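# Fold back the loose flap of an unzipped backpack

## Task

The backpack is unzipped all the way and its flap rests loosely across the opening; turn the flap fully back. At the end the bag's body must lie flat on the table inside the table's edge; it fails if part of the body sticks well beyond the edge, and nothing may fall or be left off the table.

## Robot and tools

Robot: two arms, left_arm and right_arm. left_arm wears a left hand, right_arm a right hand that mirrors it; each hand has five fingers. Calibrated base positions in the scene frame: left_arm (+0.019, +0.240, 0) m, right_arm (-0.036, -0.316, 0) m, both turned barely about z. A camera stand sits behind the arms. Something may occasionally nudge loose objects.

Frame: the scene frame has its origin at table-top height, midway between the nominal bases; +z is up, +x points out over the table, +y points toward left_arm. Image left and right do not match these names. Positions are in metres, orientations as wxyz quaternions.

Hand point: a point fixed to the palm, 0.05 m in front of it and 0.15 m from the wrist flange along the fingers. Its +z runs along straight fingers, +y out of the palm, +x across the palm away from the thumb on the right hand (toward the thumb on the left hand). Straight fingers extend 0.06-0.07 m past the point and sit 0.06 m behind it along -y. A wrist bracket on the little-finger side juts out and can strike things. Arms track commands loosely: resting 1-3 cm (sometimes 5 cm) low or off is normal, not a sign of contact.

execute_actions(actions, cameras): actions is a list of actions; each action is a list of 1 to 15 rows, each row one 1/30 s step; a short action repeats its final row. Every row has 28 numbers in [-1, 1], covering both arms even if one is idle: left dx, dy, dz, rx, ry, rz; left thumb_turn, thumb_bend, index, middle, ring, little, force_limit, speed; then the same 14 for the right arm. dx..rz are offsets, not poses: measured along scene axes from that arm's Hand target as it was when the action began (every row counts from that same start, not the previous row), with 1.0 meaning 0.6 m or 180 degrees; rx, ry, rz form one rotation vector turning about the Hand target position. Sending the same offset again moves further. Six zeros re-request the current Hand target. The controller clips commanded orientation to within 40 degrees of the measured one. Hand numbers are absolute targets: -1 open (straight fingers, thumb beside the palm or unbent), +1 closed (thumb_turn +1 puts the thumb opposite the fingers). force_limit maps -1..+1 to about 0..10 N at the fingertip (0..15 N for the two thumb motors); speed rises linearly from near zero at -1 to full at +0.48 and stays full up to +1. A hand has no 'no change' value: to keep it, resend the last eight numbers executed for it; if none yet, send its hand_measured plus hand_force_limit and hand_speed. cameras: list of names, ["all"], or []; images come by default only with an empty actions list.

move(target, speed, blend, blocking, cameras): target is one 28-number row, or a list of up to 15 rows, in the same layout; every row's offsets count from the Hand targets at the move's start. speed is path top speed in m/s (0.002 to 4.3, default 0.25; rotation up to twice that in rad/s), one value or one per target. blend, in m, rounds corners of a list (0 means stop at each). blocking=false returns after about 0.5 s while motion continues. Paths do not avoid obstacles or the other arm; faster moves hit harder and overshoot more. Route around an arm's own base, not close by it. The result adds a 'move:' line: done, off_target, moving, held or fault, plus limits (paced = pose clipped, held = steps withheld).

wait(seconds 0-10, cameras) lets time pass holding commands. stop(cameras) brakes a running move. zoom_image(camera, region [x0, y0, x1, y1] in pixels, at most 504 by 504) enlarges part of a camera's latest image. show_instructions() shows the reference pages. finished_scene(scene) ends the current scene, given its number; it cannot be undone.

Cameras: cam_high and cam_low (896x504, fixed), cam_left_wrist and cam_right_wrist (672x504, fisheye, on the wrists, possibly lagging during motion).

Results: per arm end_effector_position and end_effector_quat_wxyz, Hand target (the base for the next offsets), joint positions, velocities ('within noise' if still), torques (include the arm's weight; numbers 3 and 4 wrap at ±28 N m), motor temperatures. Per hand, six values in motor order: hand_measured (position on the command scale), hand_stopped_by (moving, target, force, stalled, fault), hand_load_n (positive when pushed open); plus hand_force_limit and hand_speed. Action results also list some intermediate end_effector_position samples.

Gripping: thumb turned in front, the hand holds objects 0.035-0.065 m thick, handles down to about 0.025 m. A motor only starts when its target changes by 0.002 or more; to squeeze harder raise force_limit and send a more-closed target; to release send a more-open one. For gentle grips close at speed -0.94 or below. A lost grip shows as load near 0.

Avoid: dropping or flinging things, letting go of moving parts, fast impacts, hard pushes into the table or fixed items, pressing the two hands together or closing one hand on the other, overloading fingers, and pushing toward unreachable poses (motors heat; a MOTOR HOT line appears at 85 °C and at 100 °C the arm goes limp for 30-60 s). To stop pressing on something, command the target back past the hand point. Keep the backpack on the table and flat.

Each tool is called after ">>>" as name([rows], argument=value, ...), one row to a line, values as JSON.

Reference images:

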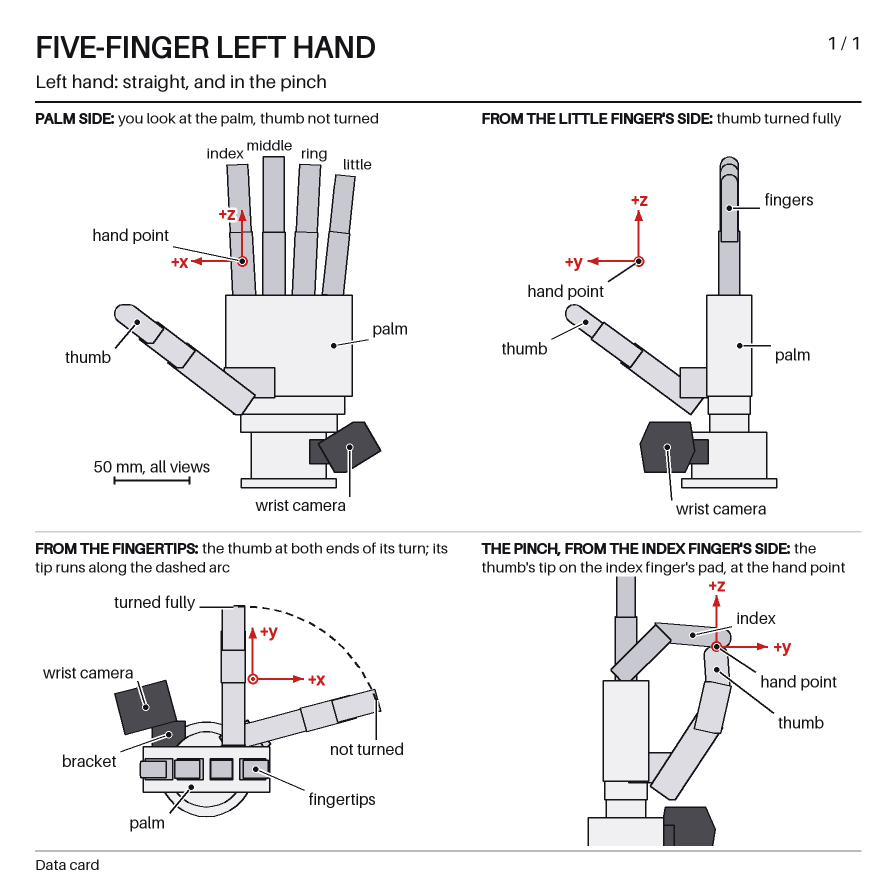

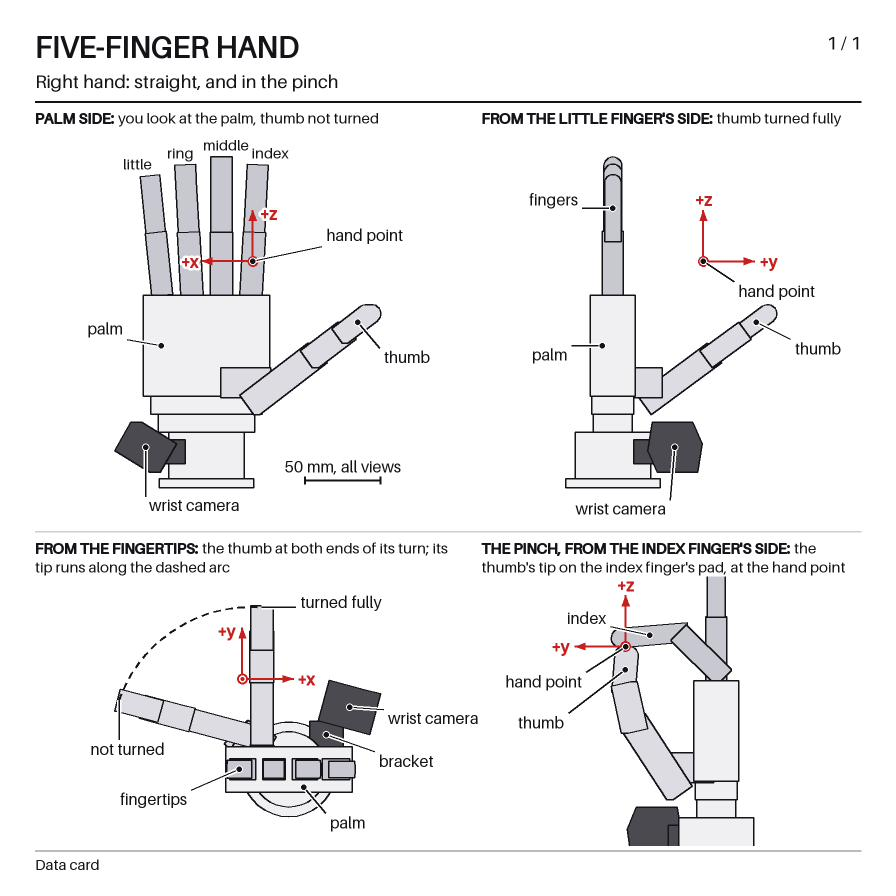

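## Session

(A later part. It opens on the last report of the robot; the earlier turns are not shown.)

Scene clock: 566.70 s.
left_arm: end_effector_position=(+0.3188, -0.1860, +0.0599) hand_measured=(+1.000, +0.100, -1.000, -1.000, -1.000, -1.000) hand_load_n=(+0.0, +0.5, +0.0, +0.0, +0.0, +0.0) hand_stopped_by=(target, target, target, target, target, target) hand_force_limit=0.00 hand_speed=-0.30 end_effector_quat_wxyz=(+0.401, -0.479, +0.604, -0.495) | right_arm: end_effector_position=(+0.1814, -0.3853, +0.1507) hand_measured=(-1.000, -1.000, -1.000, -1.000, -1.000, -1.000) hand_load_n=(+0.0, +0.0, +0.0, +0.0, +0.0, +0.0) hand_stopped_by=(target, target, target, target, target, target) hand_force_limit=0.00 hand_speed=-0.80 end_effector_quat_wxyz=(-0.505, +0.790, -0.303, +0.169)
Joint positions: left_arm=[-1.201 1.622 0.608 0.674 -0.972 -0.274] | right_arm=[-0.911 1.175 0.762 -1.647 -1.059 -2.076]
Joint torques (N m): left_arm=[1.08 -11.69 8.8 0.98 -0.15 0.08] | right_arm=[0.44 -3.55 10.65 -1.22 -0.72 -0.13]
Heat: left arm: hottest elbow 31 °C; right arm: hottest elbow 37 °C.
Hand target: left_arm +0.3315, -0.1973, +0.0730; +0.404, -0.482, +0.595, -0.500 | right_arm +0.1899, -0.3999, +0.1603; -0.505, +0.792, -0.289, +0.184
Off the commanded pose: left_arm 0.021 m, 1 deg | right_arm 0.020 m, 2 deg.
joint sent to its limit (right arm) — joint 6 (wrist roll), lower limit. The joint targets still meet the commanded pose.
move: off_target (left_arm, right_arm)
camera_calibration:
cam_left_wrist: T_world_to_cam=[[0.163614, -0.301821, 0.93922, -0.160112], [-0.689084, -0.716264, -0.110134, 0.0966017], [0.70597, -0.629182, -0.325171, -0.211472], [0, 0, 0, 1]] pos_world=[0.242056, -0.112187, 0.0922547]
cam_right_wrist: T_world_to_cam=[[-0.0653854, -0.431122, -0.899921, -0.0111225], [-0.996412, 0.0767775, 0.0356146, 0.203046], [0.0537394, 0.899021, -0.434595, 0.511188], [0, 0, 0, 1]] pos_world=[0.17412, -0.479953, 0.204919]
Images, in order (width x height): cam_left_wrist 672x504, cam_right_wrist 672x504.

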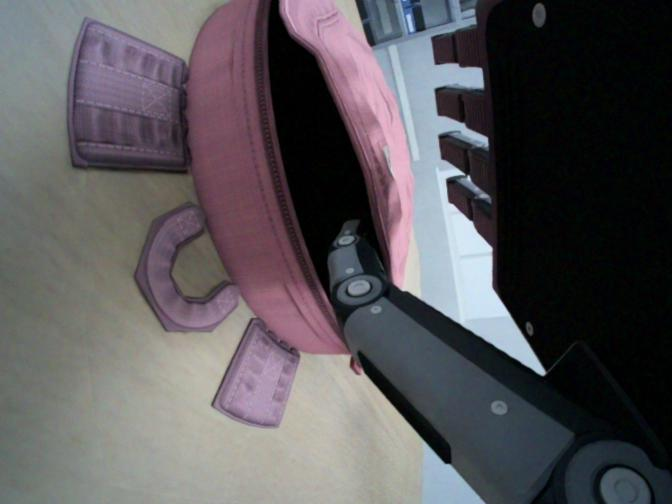

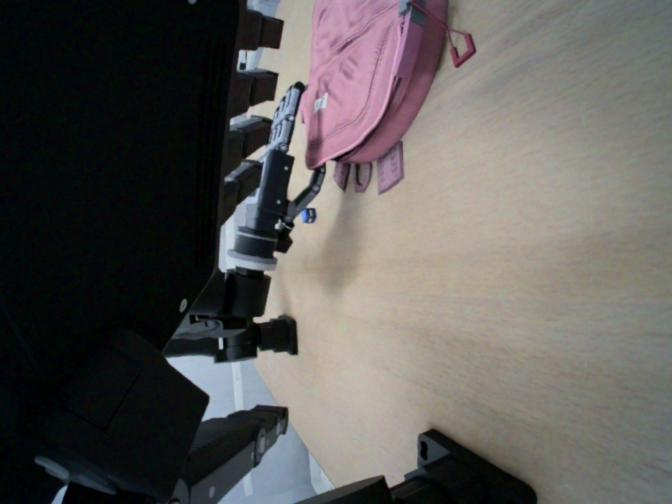

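>>> move([
  [0,0,0.02,0,0,0,1,1,-1,-1,-1,-1,0,-0.4,0,0,0,0,0,0,-1,-1,-1,-1,-1,-1,0,-0.8],
], speed=0.06, cameras=["cam_left_wrist","cam_right_wrist"])

>>> zoom_image(camera="cam_right_wrist", region=[230, 0, 450, 230])

Scene clock: 570.13 s.
left_arm: end_effector_position=(+0.3189, -0.1848, +0.0650) hand_measured=(+1.000, +0.912, -1.000, -1.000, -1.000, -1.000) hand_load_n=(+1.0, +11.0, -0.5, -0.5, +0.0, +0.0) hand_stopped_by=(target, force, target, target, target, target) hand_force_limit=0.00 hand_speed=-0.40 end_effector_quat_wxyz=(+0.403, -0.477, +0.608, -0.489) | right_arm: end_effector_position=(+0.1814, -0.3853, +0.1507) hand_measured=(-1.000, -1.000, -1.000, -1.000, -1.000, -1.000) hand_load_n=(+0.0, +0.0, +0.0, +0.0, +0.0, +0.0) hand_stopped_by=(target, target, target, target, target, target) hand_force_limit=0.00 hand_speed=-0.80 end_effector_quat_wxyz=(-0.505, +0.790, -0.303, +0.169)
Joint positions: left_arm=[-1.2 1.6 0.614 0.632 -0.971 -0.272] | right_arm=[-0.911 1.175 0.762 -1.647 -1.059 -2.076]
Joint torques (N m): left_arm=[1.14 -12.57 9.05 1.05 -0.19 0.08] | right_arm=[0.38 -3.6 10.66 -1.22 -0.72 -0.13]
Heat: left arm: hottest elbow 31 °C; right arm: hottest elbow 37 °C.
Hand target: left_arm +0.3315, -0.1974, +0.0852; +0.404, -0.482, +0.595, -0.500 | right_arm +0.1899, -0.3999, +0.1603; -0.505, +0.792, -0.289, +0.184
Off the commanded pose: left_arm 0.027 m, 2 deg | right_arm 0.020 m, 2 deg.
joint sent to its limit (right arm) — joint 6 (wrist roll), lower limit. The joint targets still meet the commanded pose.
move: off_target (left_arm, right_arm)
camera_calibration:
cam_left_wrist: T_world_to_cam=[[0.167934, -0.315462, 0.93396, -0.168064], [-0.689543, -0.714665, -0.117406, 0.0990338], [0.704506, -0.624289, -0.337541, -0.207013], [0, 0, 0, 1]] pos_world=[0.242353, -0.111478, 0.0987165]
cam_right_wrist: T_world_to_cam=[[-0.0653854, -0.431122, -0.899921, -0.0111225], [-0.996412, 0.0767775, 0.0356146, 0.203046], [0.0537394, 0.899021, -0.434595, 0.511188], [0, 0, 0, 1]] pos_world=[0.17412, -0.479953, 0.204919]
Images, in order (width x height): cam_left_wrist 672x504, cam_right_wrist 672x504.

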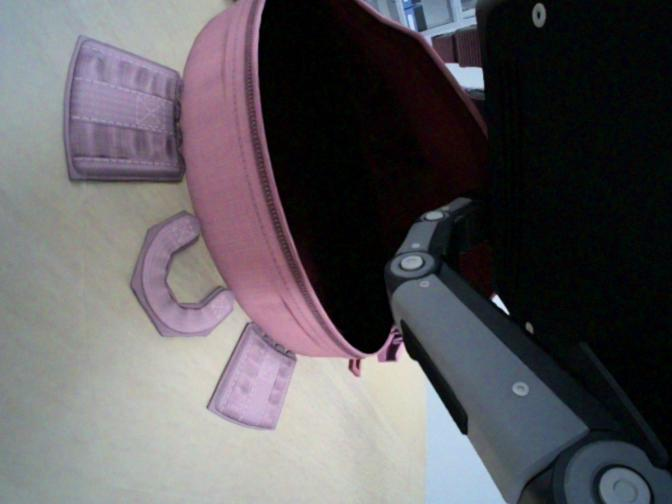

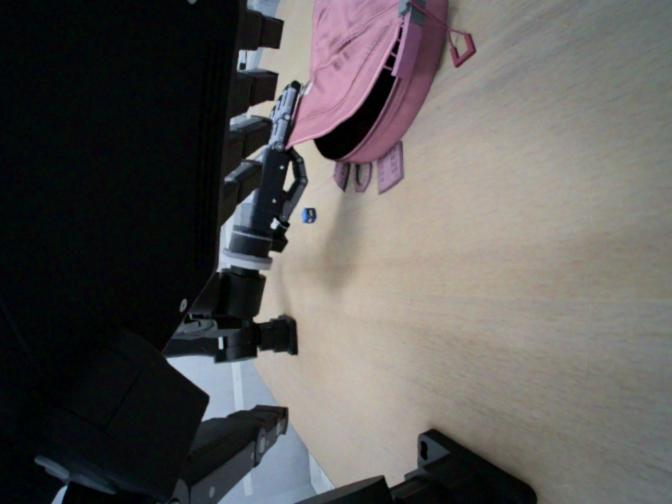

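Scaled by 2.191 from the camera's 672x504 image, which has a finer 960x720 frame.

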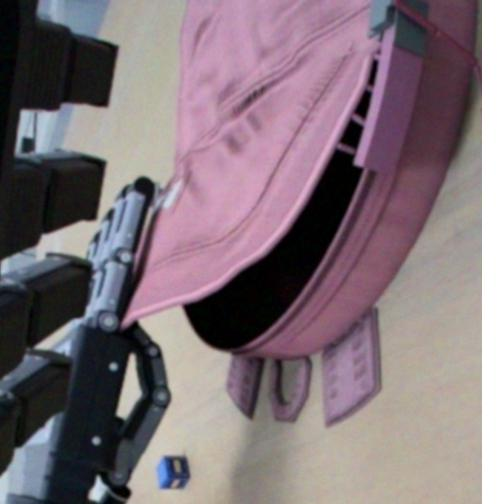

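>>> move([
  [0.06,-0.013,0.115,0.029,0.136,0,1,1,-1,-1,-1,-1,0,-0.4,0,0,0,0,0,0,-1,-1,-1,-1,-1,-1,0,-0.8],
  [0.14,-0.0285,0.2055,0.069,0.326,0,1,1,-1,-1,-1,-1,0,-0.4,0,0,0,0,0,0,-1,-1,-1,-1,-1,-1,0,-0.8],
  [0.2535,-0.044,0.211,0.087,0.407,0,1,1,-1,-1,-1,-1,0,-0.4,0,0,0,0,0,0,-1,-1,-1,-1,-1,-1,0,-0.8],
], speed=0.13, blend=[0.02,0.02,0], cameras=["cam_low","cam_left_wrist","cam_right_wrist"])

>>> zoom_image(camera="cam_low", region=[380, 170, 520, 290])

Scene clock: 585.43 s.
left_arm: end_effector_position=(+0.4658, -0.2206, +0.1864) hand_measured=(+1.000, +0.912, -1.000, -1.000, -1.000, -1.000) hand_load_n=(+1.0, +10.5, +0.0, +0.0, +0.0, +0.0) hand_stopped_by=(target, force, target, target, target, target) hand_force_limit=0.00 hand_speed=-0.40 end_effector_quat_wxyz=(+0.025, -0.629, +0.777, -0.009) | right_arm: end_effector_position=(+0.1814, -0.3853, +0.1507) hand_measured=(-1.000, -1.000, -1.000, -1.000, -1.000, -1.000) hand_load_n=(+0.0, +0.0, +0.0, +0.0, +0.0, +0.0) hand_stopped_by=(target, target, target, target, target, target) hand_force_limit=0.00 hand_speed=-0.80 end_effector_quat_wxyz=(-0.505, +0.790, -0.303, +0.169)
Joint positions: left_arm=[-0.71 2.17 2.309 -1.683 -0.047 -0.515] | right_arm=[-0.911 1.175 0.762 -1.647 -1.059 -2.076]
Joint torques (N m): left_arm=[1.2 -22.53 14.43 -0.54 0.11 0.08] | right_arm=[0.44 -3.66 10.65 -1.22 -0.72 -0.13]
Heat: left arm: hottest elbow 32 °C; right arm: hottest elbow 37 °C.
Hand target: left_arm +0.4837, -0.2236, +0.2116; +0.028, -0.629, +0.776, -0.034 | right_arm +0.1899, -0.3999, +0.1603; -0.505, +0.792, -0.289, +0.184
Off the commanded pose: left_arm 0.031 m, 3 deg | right_arm 0.020 m, 2 deg.
joint sent to its limit (left arm) — joint 4 (wrist pitch), lower limit. The joint targets still meet the commanded pose.
joint sent to its limit (right arm) — joint 6 (wrist roll), lower limit. The joint targets still meet the commanded pose.
move: off_target (left_arm, right_arm)
camera_calibration:
cam_left_wrist: T_world_to_cam=[[0.895725, -0.444568, -0.00606652, -0.50969], [-0.393596, -0.799224, 0.454229, -0.0740847], [-0.206784, -0.404476, -0.890865, 0.284241], [0, 0, 0, 1]] pos_world=[0.486159, -0.170833, 0.28378]
cam_right_wrist: T_world_to_cam=[[-0.0653854, -0.431122, -0.899921, -0.0111225], [-0.996412, 0.0767775, 0.0356146, 0.203046], [0.0537394, 0.899021, -0.434595, 0.511188], [0, 0, 0, 1]] pos_world=[0.17412, -0.479953, 0.204919]
Images, in order (width x height): cam_low 896x504, cam_left_wrist 672x504, cam_right_wrist 672x504.

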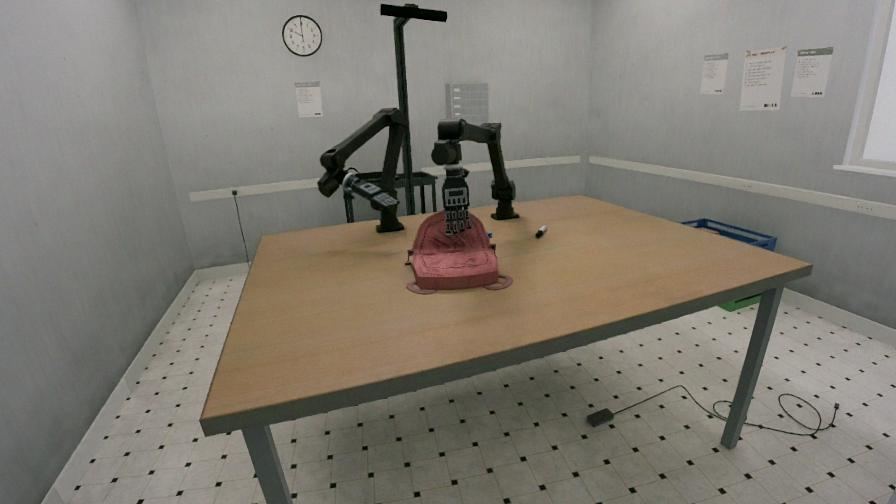

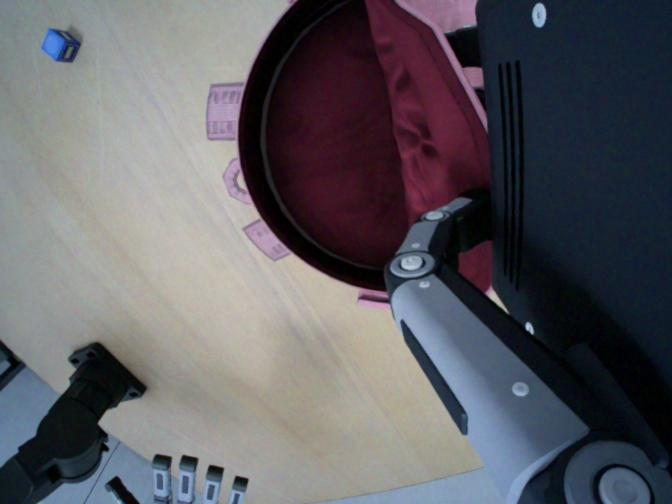

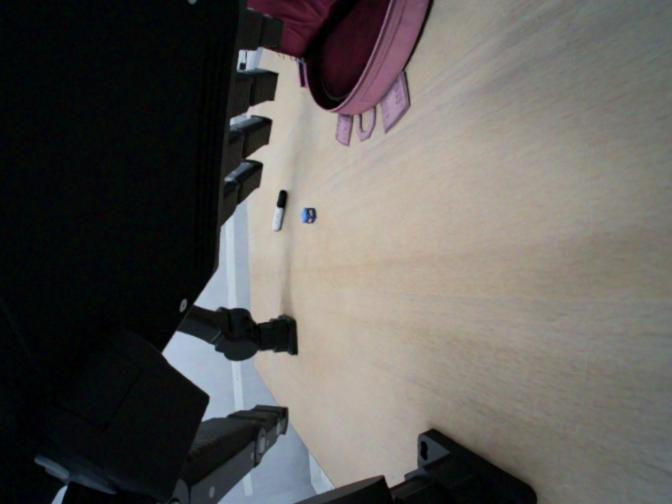

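Scaled by 3.600 from the camera's 896x504 image, which has a finer 1280x720 frame.

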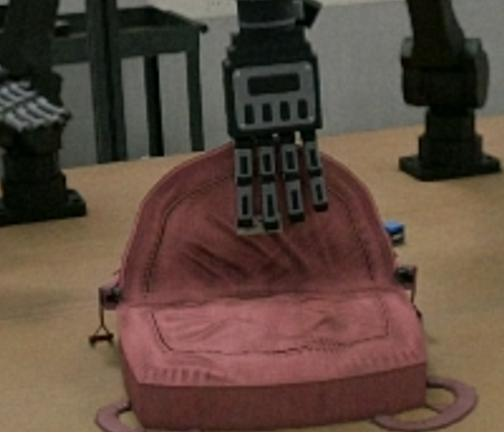

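>>> move([
  [-0.005,0.013,-0.087,-0.04,-0.19,0,1,1,-1,-1,-1,-1,0,-0.4,0,0,0,0,0,0,-1,-1,-1,-1,-1,-1,0,-0.8],
  [-0.005,0.013,-0.087,-0.04,-0.19,0,1,0.1,-1,-1,-1,-1,0,-0.4,0,0,0,0,0,0,-1,-1,-1,-1,-1,-1,0,-0.8],
], speed=0.13, cameras=["cam_low","cam_left_wrist","cam_right_wrist"])

>>> zoom_image(camera="cam_low", region=[380, 170, 520, 290])

Scene clock: 634.00 s.
left_arm: end_effector_position=(+0.4850, -0.2114, +0.1578) hand_measured=(+1.000, +0.100, -1.000, -1.000, -1.000, -1.000) hand_load_n=(+0.0, +0.0, +0.0, +0.0, +0.0, +0.0) hand_stopped_by=(target, target, target, target, target, target) hand_force_limit=0.00 hand_speed=-0.40 end_effector_quat_wxyz=(+0.214, -0.600, +0.726, -0.259) | right_arm: end_effector_position=(+0.1814, -0.3853, +0.1507) hand_measured=(-1.000, -1.000, -1.000, -1.000, -1.000, -1.000) hand_load_n=(-0.5, +0.0, +0.0, +0.0, +0.0, +0.0) hand_stopped_by=(target, target, target, target, target, target) hand_force_limit=0.00 hand_speed=-0.80 end_effector_quat_wxyz=(-0.505, +0.790, -0.303, +0.169)
Joint positions: left_arm=[-0.78 1.744 1.522 -0.757 -0.369 -0.493] | right_arm=[-0.911 1.175 0.762 -1.647 -1.059 -2.076]
Joint torques (N m): left_arm=[-0.56 -18.55 8.12 1.72 -0.36 0.07] | right_arm=[0.44 -3.6 10.65 -1.22 -0.72 -0.13]
Heat: left arm: hottest elbow 33 °C; right arm: hottest elbow 38 °C.
Hand target: left_arm +0.4807, -0.2159, +0.1595; +0.216, -0.592, +0.730, -0.266 | right_arm +0.1899, -0.3999, +0.1603; -0.505, +0.792, -0.289, +0.184
Off the commanded pose: left_arm 0.006 m, 1 deg | right_arm 0.020 m, 2 deg.
joint sent to its limit (right arm) — joint 6 (wrist roll), lower limit. The joint targets still meet the commanded pose.
move: off_target (right_arm); target 2's new numbers were sent with left_arm's hand 0.014 m and 2 deg from that target
camera_calibration:
cam_left_wrist: T_world_to_cam=[[0.716101, -0.390268, 0.578697, -0.516723], [-0.612746, -0.748544, 0.253424, 0.102536], [0.334277, -0.536072, -0.775168, -0.0420073], [0, 0, 0, 1]] pos_world=[0.446896, -0.147427, 0.240479]
cam_right_wrist: T_world_to_cam=[[-0.0653854, -0.431122, -0.899921, -0.0111225], [-0.996412, 0.0767775, 0.0356146, 0.203046], [0.0537394, 0.899021, -0.434595, 0.511188], [0, 0, 0, 1]] pos_world=[0.17412, -0.479953, 0.204919]
Images, in order (width x height): cam_low 896x504, cam_left_wrist 672x504, cam_right_wrist 672x504.

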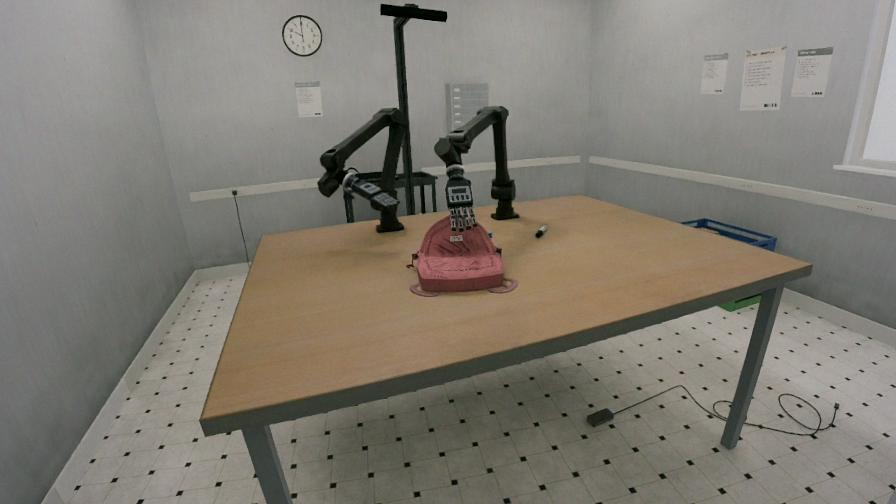

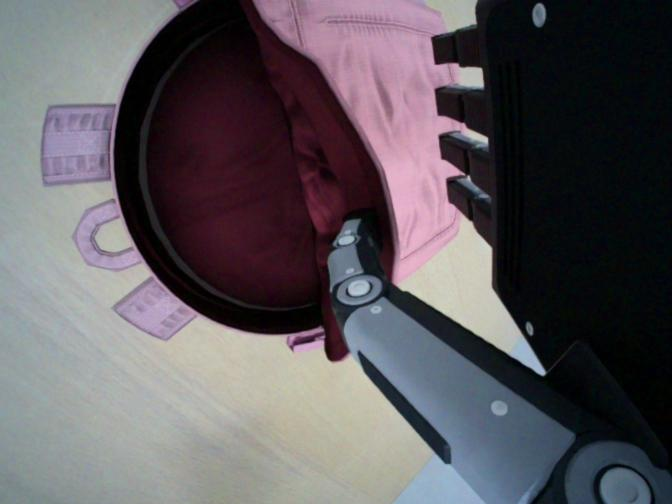

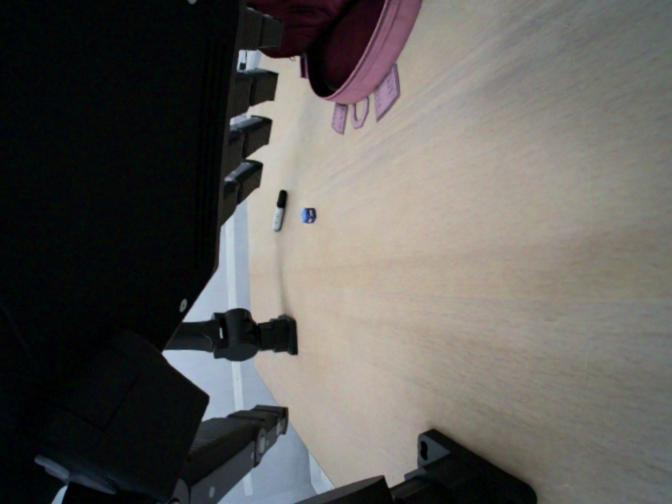

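Scaled by 3.600 from the camera's 896x504 image, which has a finer 1280x720 frame.

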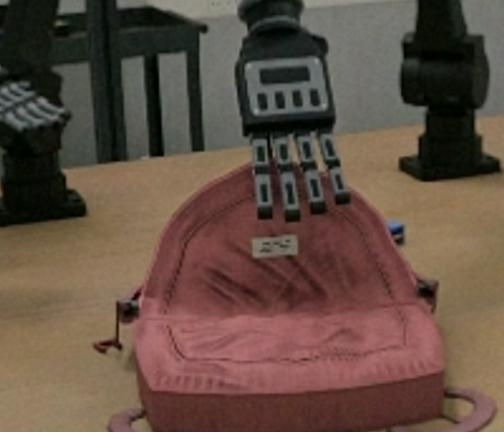

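>>> move([
  [0.06,-0.013,-0.015,0,0,0,1,0.1,-1,-1,-1,-1,0,-0.4,0,0,0,0,0,0,-1,-1,-1,-1,-1,-1,0,-0.8],
], speed=0.1, cameras=["cam_low","cam_left_wrist","cam_right_wrist"])

>>> zoom_image(camera="cam_low", region=[380, 170, 520, 290])

Scene clock: 638.23 s.
left_arm: end_effector_position=(+0.4925, -0.2140, +0.1368) hand_measured=(+1.000, +0.100, -1.000, -1.000, -1.000, -1.000) hand_load_n=(+0.0, +0.5, +0.0, +0.0, +0.0, +0.0) hand_stopped_by=(target, target, target, target, target, target) hand_force_limit=0.00 hand_speed=-0.40 end_effector_quat_wxyz=(+0.211, -0.592, +0.738, -0.247) | right_arm: end_effector_position=(+0.1814, -0.3853, +0.1507) hand_measured=(-1.000, -1.000, -1.000, -1.000, -1.000, -1.000) hand_load_n=(+0.0, +0.0, +0.0, +0.0, +0.0, +0.0) hand_stopped_by=(target, target, target, target, target, target) hand_force_limit=0.00 hand_speed=-0.80 end_effector_quat_wxyz=(-0.505, +0.790, -0.303, +0.169)
Joint positions: left_arm=[-0.772 1.791 1.539 -0.748 -0.355 -0.465] | right_arm=[-0.911 1.175 0.762 -1.647 -1.059 -2.076]
Joint torques (N m): left_arm=[1.26 -16.91 13.53 1.58 -0.16 0.11] | right_arm=[0.44 -3.66 10.65 -1.22 -0.72 -0.13]
Heat: left arm: hottest elbow 33 °C; right arm: hottest elbow 38 °C.
Hand target: left_arm +0.5165, -0.2237, +0.1503; +0.216, -0.592, +0.730, -0.266 | right_arm +0.1899, -0.3999, +0.1603; -0.505, +0.792, -0.289, +0.184
Off the commanded pose: left_arm 0.029 m, 2 deg | right_arm 0.020 m, 2 deg.
joint sent to its limit (right arm) — joint 6 (wrist roll), lower limit. The joint targets still meet the commanded pose.
move: off_target (left_arm, right_arm)
camera_calibration:
cam_left_wrist: T_world_to_cam=[[0.718455, -0.41996, 0.554487, -0.515068], [-0.624108, -0.741163, 0.247317, 0.118579], [0.307102, -0.523746, -0.794593, -0.0434938], [0, 0, 0, 1]] pos_world=[0.457416, -0.151201, 0.221712]
cam_right_wrist: T_world_to_cam=[[-0.0653854, -0.431122, -0.899921, -0.0111225], [-0.996412, 0.0767775, 0.0356146, 0.203046], [0.0537394, 0.899021, -0.434595, 0.511188], [0, 0, 0, 1]] pos_world=[0.17412, -0.479953, 0.204919]
Images, in order (width x height): cam_low 896x504, cam_left_wrist 672x504, cam_right_wrist 672x504.

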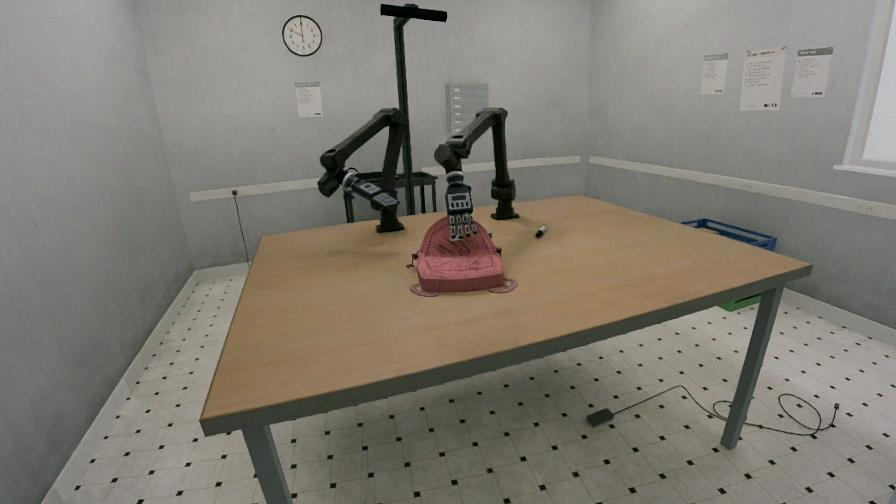

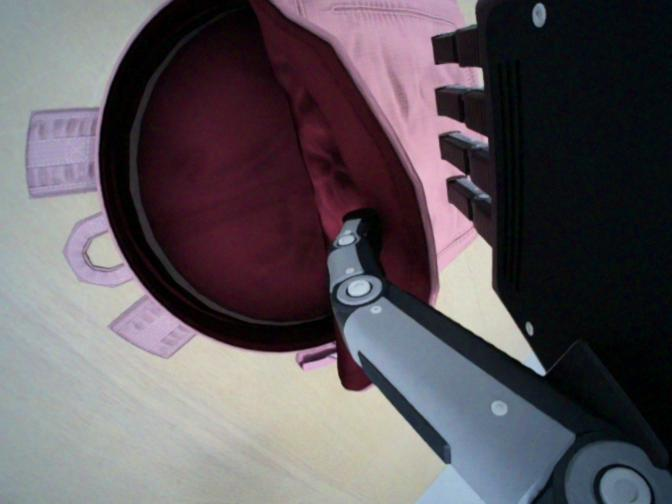

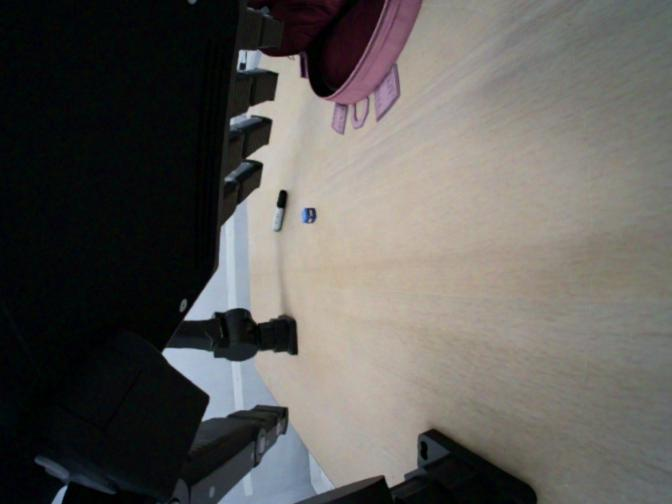

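Scaled by 3.600 from the camera's 896x504 image, which has a finer 1280x720 frame.

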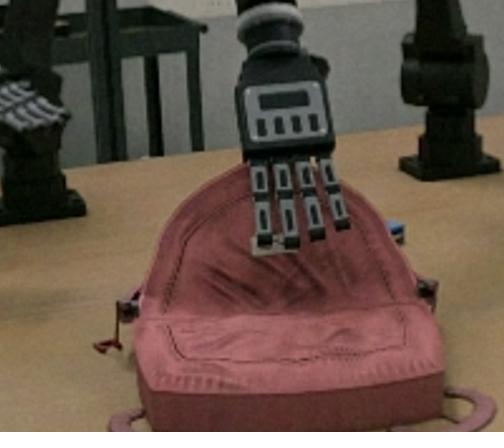

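>>> move([
  [0.06,-0.013,0.01,0,0,0,1,0.1,-1,-1,-1,-1,0,-0.4,0,0,0,0,0,0,-1,-1,-1,-1,-1,-1,0,-0.8],
], speed=0.1, cameras=["cam_low","cam_left_wrist","cam_right_wrist"])

>>> zoom_image(camera="cam_low", region=[380, 170, 520, 290])

Scene clock: 641.93 s.
left_arm: end_effector_position=(+0.5353, -0.2266, +0.1510) hand_measured=(+1.000, +0.100, -1.000, -1.000, -1.000, -1.000) hand_load_n=(+0.0, +0.0, +0.0, +0.0, +0.0, +0.0) hand_stopped_by=(target, target, target, target, target, target) hand_force_limit=0.00 hand_speed=-0.40 end_effector_quat_wxyz=(+0.213, -0.593, +0.731, -0.263) | right_arm: end_effector_position=(+0.1814, -0.3853, +0.1507) hand_measured=(-1.000, -1.000, -1.000, -1.000, -1.000, -1.000) hand_load_n=(+0.0, +0.0, +0.0, +0.0, +0.0, -0.5) hand_stopped_by=(target, target, target, target, target, target) hand_force_limit=0.00 hand_speed=-0.80 end_effector_quat_wxyz=(-0.505, +0.790, -0.303, +0.169)
Joint positions: left_arm=[-0.738 1.864 1.669 -0.762 -0.337 -0.438] | right_arm=[-0.911 1.175 0.762 -1.647 -1.059 -2.076]
Joint torques (N m): left_arm=[1.03 -17.44 13.65 0.51 -0.13 0.09] | right_arm=[0.44 -3.6 10.65 -1.22 -0.72 -0.13]
Heat: left arm: hottest elbow 34 °C; right arm: hottest elbow 38 °C.
Hand target: left_arm +0.5527, -0.2313, +0.1563; +0.216, -0.592, +0.730, -0.266 | right_arm +0.1899, -0.3999, +0.1603; -0.505, +0.792, -0.289, +0.184
Off the commanded pose: left_arm 0.019 m, 0 deg | right_arm 0.020 m, 2 deg.
joint sent to its limit (right arm) — joint 6 (wrist roll), lower limit. The joint targets still meet the commanded pose.
move: off_target (left_arm, right_arm)
camera_calibration:
cam_left_wrist: T_world_to_cam=[[0.706357, -0.402812, 0.582067, -0.55289], [-0.627248, -0.737277, 0.250964, 0.134355], [0.328053, -0.542371, -0.773443, -0.0706135], [0, 0, 0, 1]] pos_world=[0.497977, -0.161953, 0.233486]
cam_right_wrist: T_world_to_cam=[[-0.0653854, -0.431122, -0.899921, -0.0111225], [-0.996412, 0.0767775, 0.0356146, 0.203046], [0.0537394, 0.899021, -0.434595, 0.511188], [0, 0, 0, 1]] pos_world=[0.17412, -0.479953, 0.204919]
Images, in order (width x height): cam_low 896x504, cam_left_wrist 672x504, cam_right_wrist 672x504.

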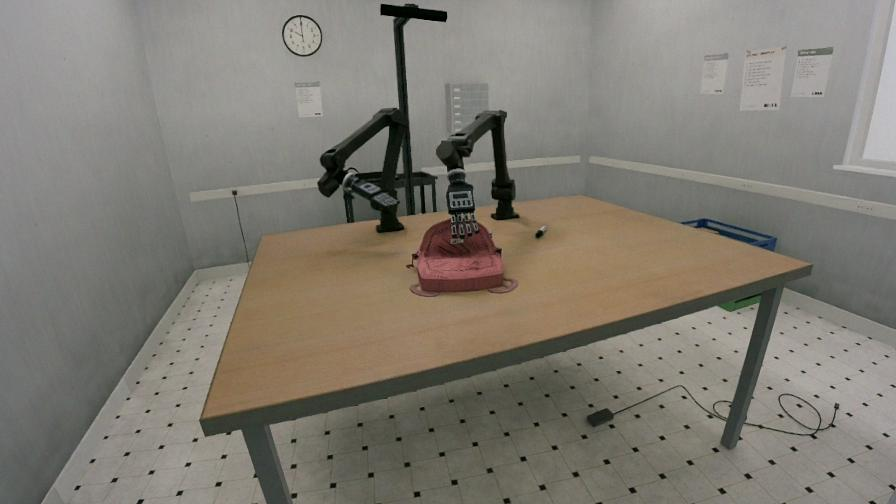

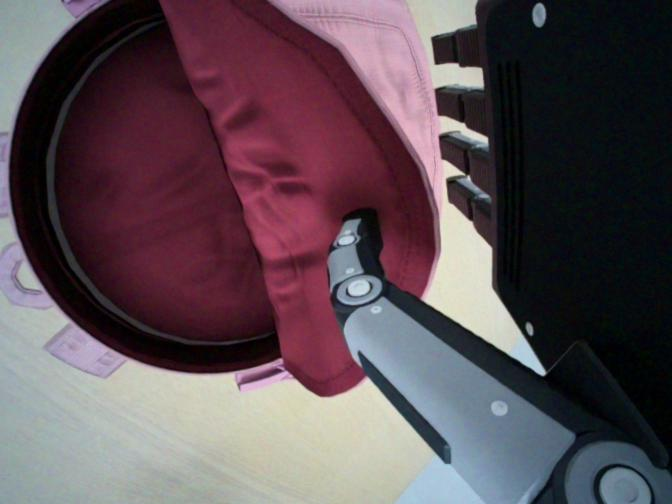

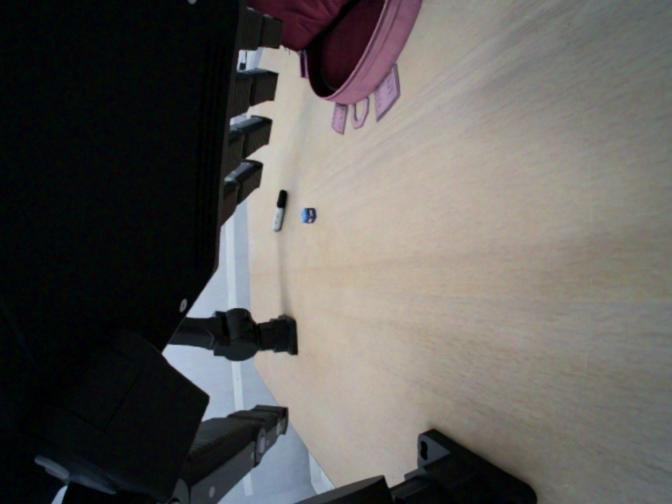

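Scaled by 3.600 from the camera's 896x504 image, which has a finer 1280x720 frame.

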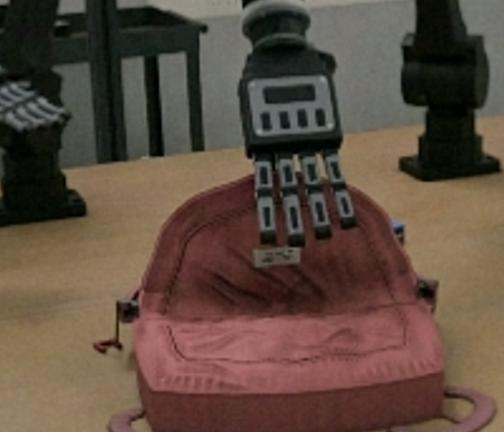

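>>> move([
  [0.08,-0.017,-0.015,0,0,0,1,0.1,-1,-1,-1,-1,0,-0.4,0,0,0,0,0,0,-1,-1,-1,-1,-1,-1,0,-0.8],
], speed=0.1, cameras=["cam_low","cam_left_wrist","cam_right_wrist"])

>>> zoom_image(camera="cam_low", region=[380, 170, 520, 290])

Scene clock: 645.30 s.
left_arm: end_effector_position=(+0.5846, -0.2382, +0.1438) hand_measured=(+1.000, +0.100, -1.000, -1.000, -1.000, -1.000) hand_load_n=(+0.0, +0.0, +0.0, +0.0, +0.0, +0.0) hand_stopped_by=(target, target, target, target, target, target) hand_force_limit=0.00 hand_speed=-0.40 end_effector_quat_wxyz=(+0.213, -0.594, +0.730, -0.263) | right_arm: end_effector_position=(+0.1814, -0.3853, +0.1507) hand_measured=(-1.000, -1.000, -1.000, -1.000, -1.000, -1.000) hand_load_n=(-0.5, +0.0, +0.0, +0.0, +0.0, +0.0) hand_stopped_by=(target, target, target, target, target, target) hand_force_limit=0.00 hand_speed=-0.80 end_effector_quat_wxyz=(-0.505, +0.790, -0.303, +0.169)
Joint positions: left_arm=[-0.699 1.986 1.834 -0.793 -0.315 -0.407] | right_arm=[-0.911 1.175 0.762 -1.647 -1.059 -2.076]
Joint torques (N m): left_arm=[0.91 -19.19 13.72 0.58 -0.11 0.09] | right_arm=[0.44 -3.6 10.65 -1.22 -0.72 -0.13]
Heat: left arm: hottest elbow 34 °C; right arm: hottest elbow 38 °C.
Hand target: left_arm +0.6006, -0.2417, +0.1473; +0.216, -0.592, +0.730, -0.266 | right_arm +0.1899, -0.3999, +0.1603; -0.505, +0.792, -0.289, +0.184
Off the commanded pose: left_arm 0.017 m, 0 deg | right_arm 0.020 m, 2 deg.
joint sent to its limit (right arm) — joint 6 (wrist roll), lower limit. The joint targets still meet the commanded pose.
move: off_target (left_arm, right_arm)
camera_calibration:
cam_left_wrist: T_world_to_cam=[[0.706672, -0.400797, 0.583076, -0.587983], [-0.626219, -0.737882, 0.251753, 0.157822], [0.329339, -0.54304, -0.772427, -0.099709], [0, 0, 0, 1]] pos_world=[0.54718, -0.173354, 0.226089]
cam_right_wrist: T_world_to_cam=[[-0.0653854, -0.431122, -0.899921, -0.0111225], [-0.996412, 0.0767775, 0.0356146, 0.203046], [0.0537394, 0.899021, -0.434595, 0.511188], [0, 0, 0, 1]] pos_world=[0.17412, -0.479953, 0.204919]
Images, in order (width x height): cam_low 896x504, cam_left_wrist 672x504, cam_right_wrist 672x504.

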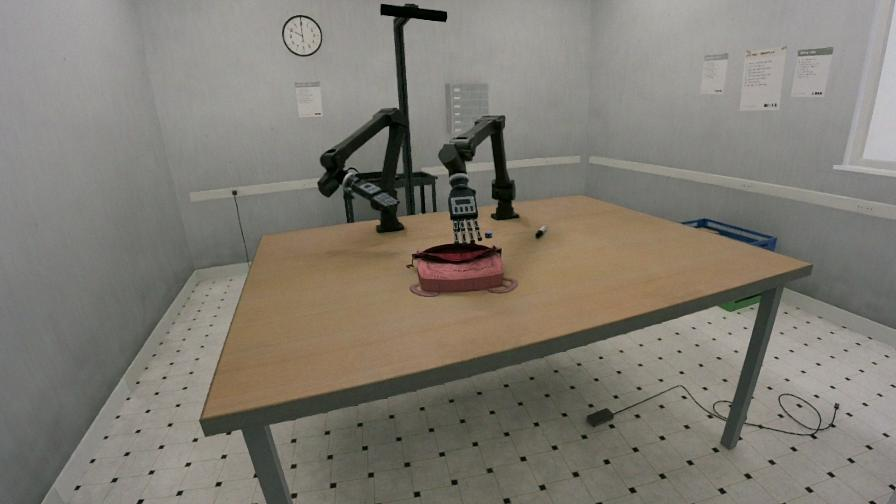

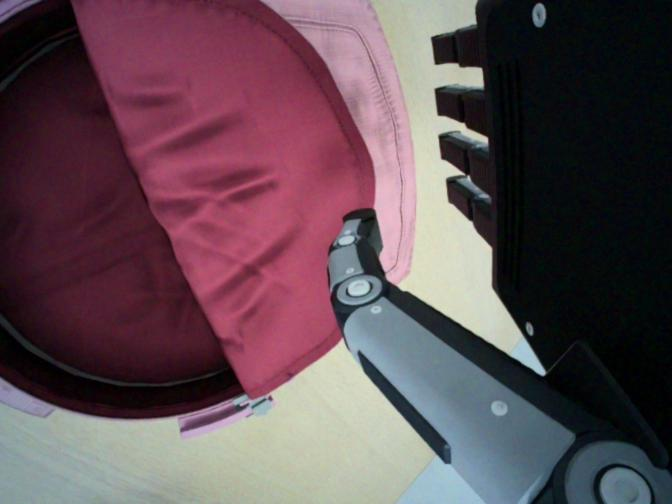

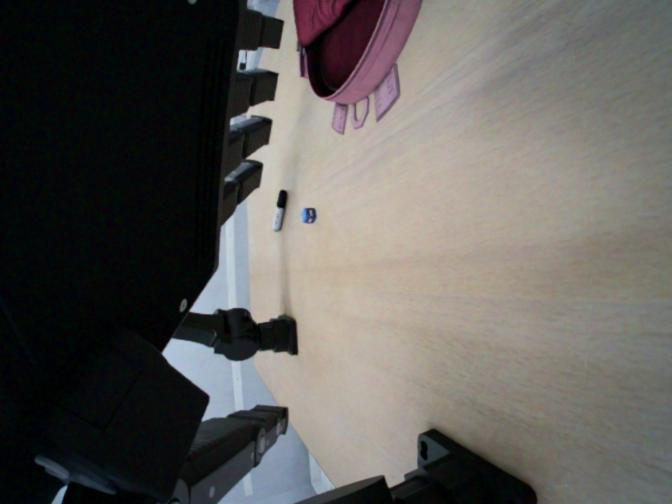

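Scaled by 3.600 from the camera's 896x504 image, which has a finer 1280x720 frame.

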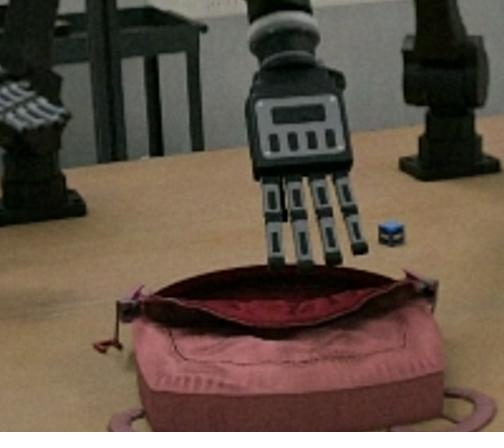

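>>> move([
  [-0.02,0.0,0.15,0,0,0,1,0.1,-1,-1,-1,-1,0,-0.4,0,0,0,0,0,0,-1,-1,-1,-1,-1,-1,0,-0.8],
  [-0.25,0.2,0.2,0,0,0,1,0.1,-1,-1,-1,-1,0,-0.4,0,0,0,0,0,0,-1,-1,-1,-1,-1,-1,0,-0.8],
], speed=0.2, blend=[0.05,0], cameras=["all"])

>>> zoom_image(camera="cam_high", region=[300, 130, 500, 300])

>>> zoom_image(camera="cam_low", region=[380, 170, 520, 310])

Scene clock: 650.40 s.
left_arm: end_effector_position=(+0.4508, -0.1215, +0.2746) hand_measured=(+1.000, +0.100, -1.000, -1.000, -1.000, -1.000) hand_load_n=(+0.0, +0.0, +0.0, +0.0, +0.0, +0.0) hand_stopped_by=(target, target, target, target, target, target) hand_force_limit=0.00 hand_speed=-0.40 end_effector_quat_wxyz=(+0.215, -0.594, +0.728, -0.267) | right_arm: end_effector_position=(+0.1814, -0.3853, +0.1507) hand_measured=(-1.000, -1.000, -1.000, -1.000, -1.000, -1.000) hand_load_n=(+0.0, +0.0, +0.0, +0.0, +0.0, +0.0) hand_stopped_by=(target, target, target, target, target, target) hand_force_limit=0.00 hand_speed=-0.80 end_effector_quat_wxyz=(-0.505, +0.790, -0.303, +0.169)
Joint positions: left_arm=[-0.699 1.474 1.493 -0.955 -0.317 -0.407] | right_arm=[-0.911 1.175 0.762 -1.647 -1.059 -2.076]
Joint torques (N m): left_arm=[0.03 -13.8 7.84 1.77 -0.31 0] | right_arm=[0.44 -3.66 10.66 -1.24 -0.72 -0.13]
Heat: left arm: hottest elbow 34 °C; right arm: hottest elbow 38 °C.
Hand target: left_arm +0.4506, -0.1217, +0.2674; +0.216, -0.592, +0.730, -0.266 | right_arm +0.1899, -0.3999, +0.1603; -0.505, +0.792, -0.289, +0.184
Off the commanded pose: left_arm 0.007 m, 0 deg | right_arm 0.020 m, 2 deg.
joint sent to its limit (right arm) — joint 6 (wrist roll), lower limit. The joint targets still meet the commanded pose.
move: off_target (right_arm); blend cut to 0.0454 m at target 1
camera_calibration:
cam_left_wrist: T_world_to_cam=[[0.702656, -0.397279, 0.590292, -0.522632], [-0.627293, -0.737433, 0.250392, 0.12804], [0.335825, -0.546225, -0.767372, 0.104072], [0, 0, 0, 1]] pos_world=[0.412599, -0.0563626, 0.356307]
cam_right_wrist: T_world_to_cam=[[-0.0653854, -0.431122, -0.899921, -0.0111225], [-0.996412, 0.0767775, 0.0356146, 0.203046], [0.0537394, 0.899021, -0.434595, 0.511188], [0, 0, 0, 1]] pos_world=[0.17412, -0.479953, 0.204919]

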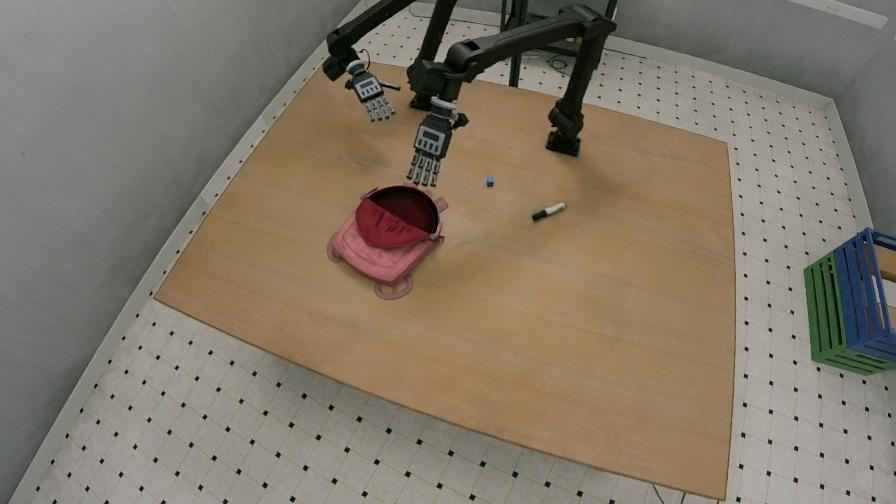

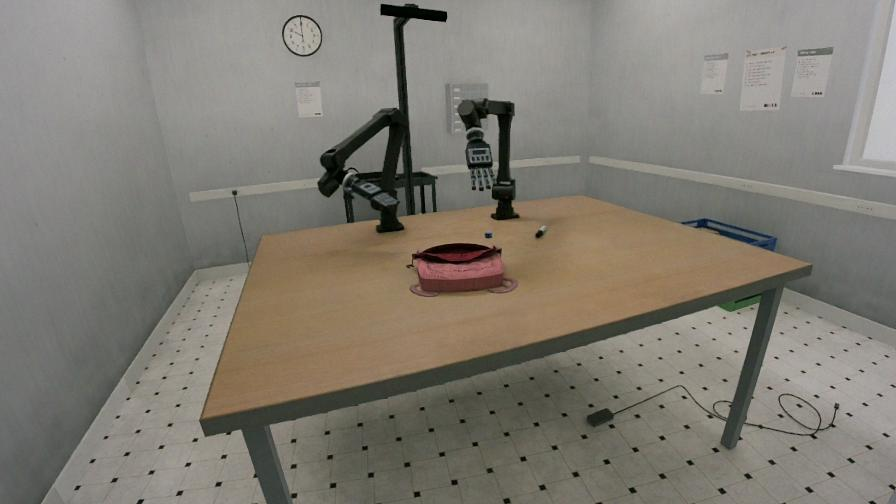

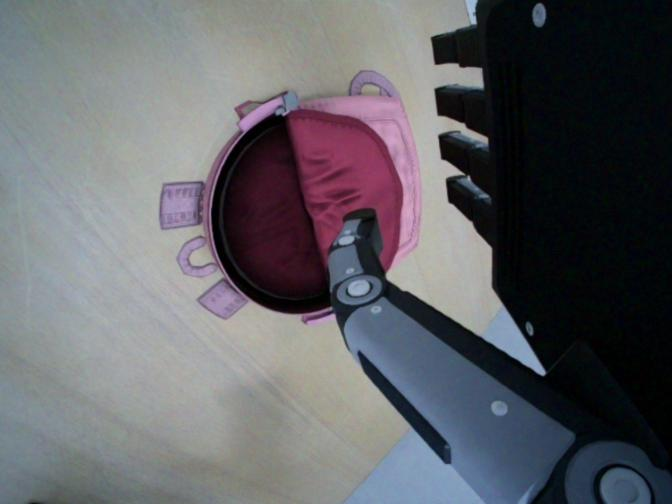

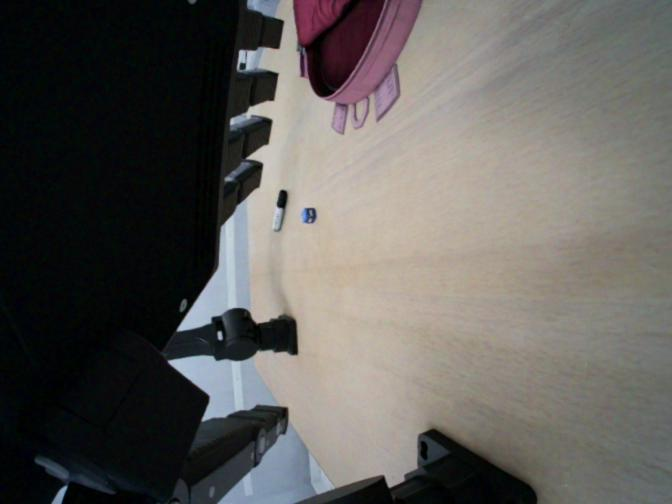

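Scaled by 2.520 from the camera's 896x504 image, which has a finer 1280x720 frame.

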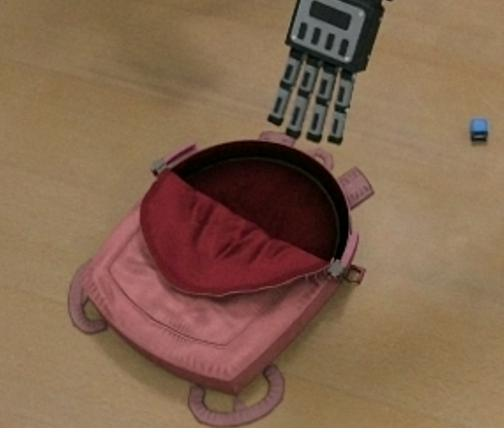

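Scaled by 3.600 from the camera's 896x504 image, which has a finer 1280x720 frame.

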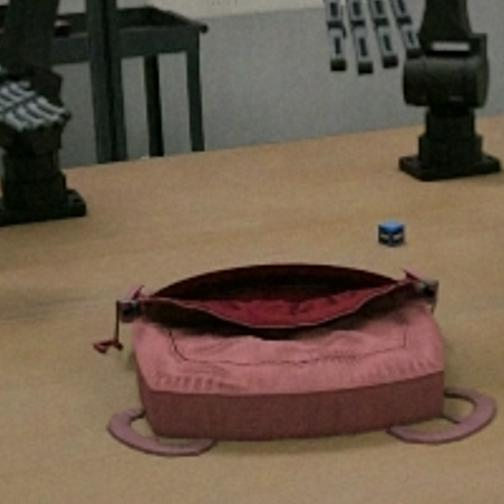

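>>> finished_scene(scene=1)

The scene is finished: the task was done.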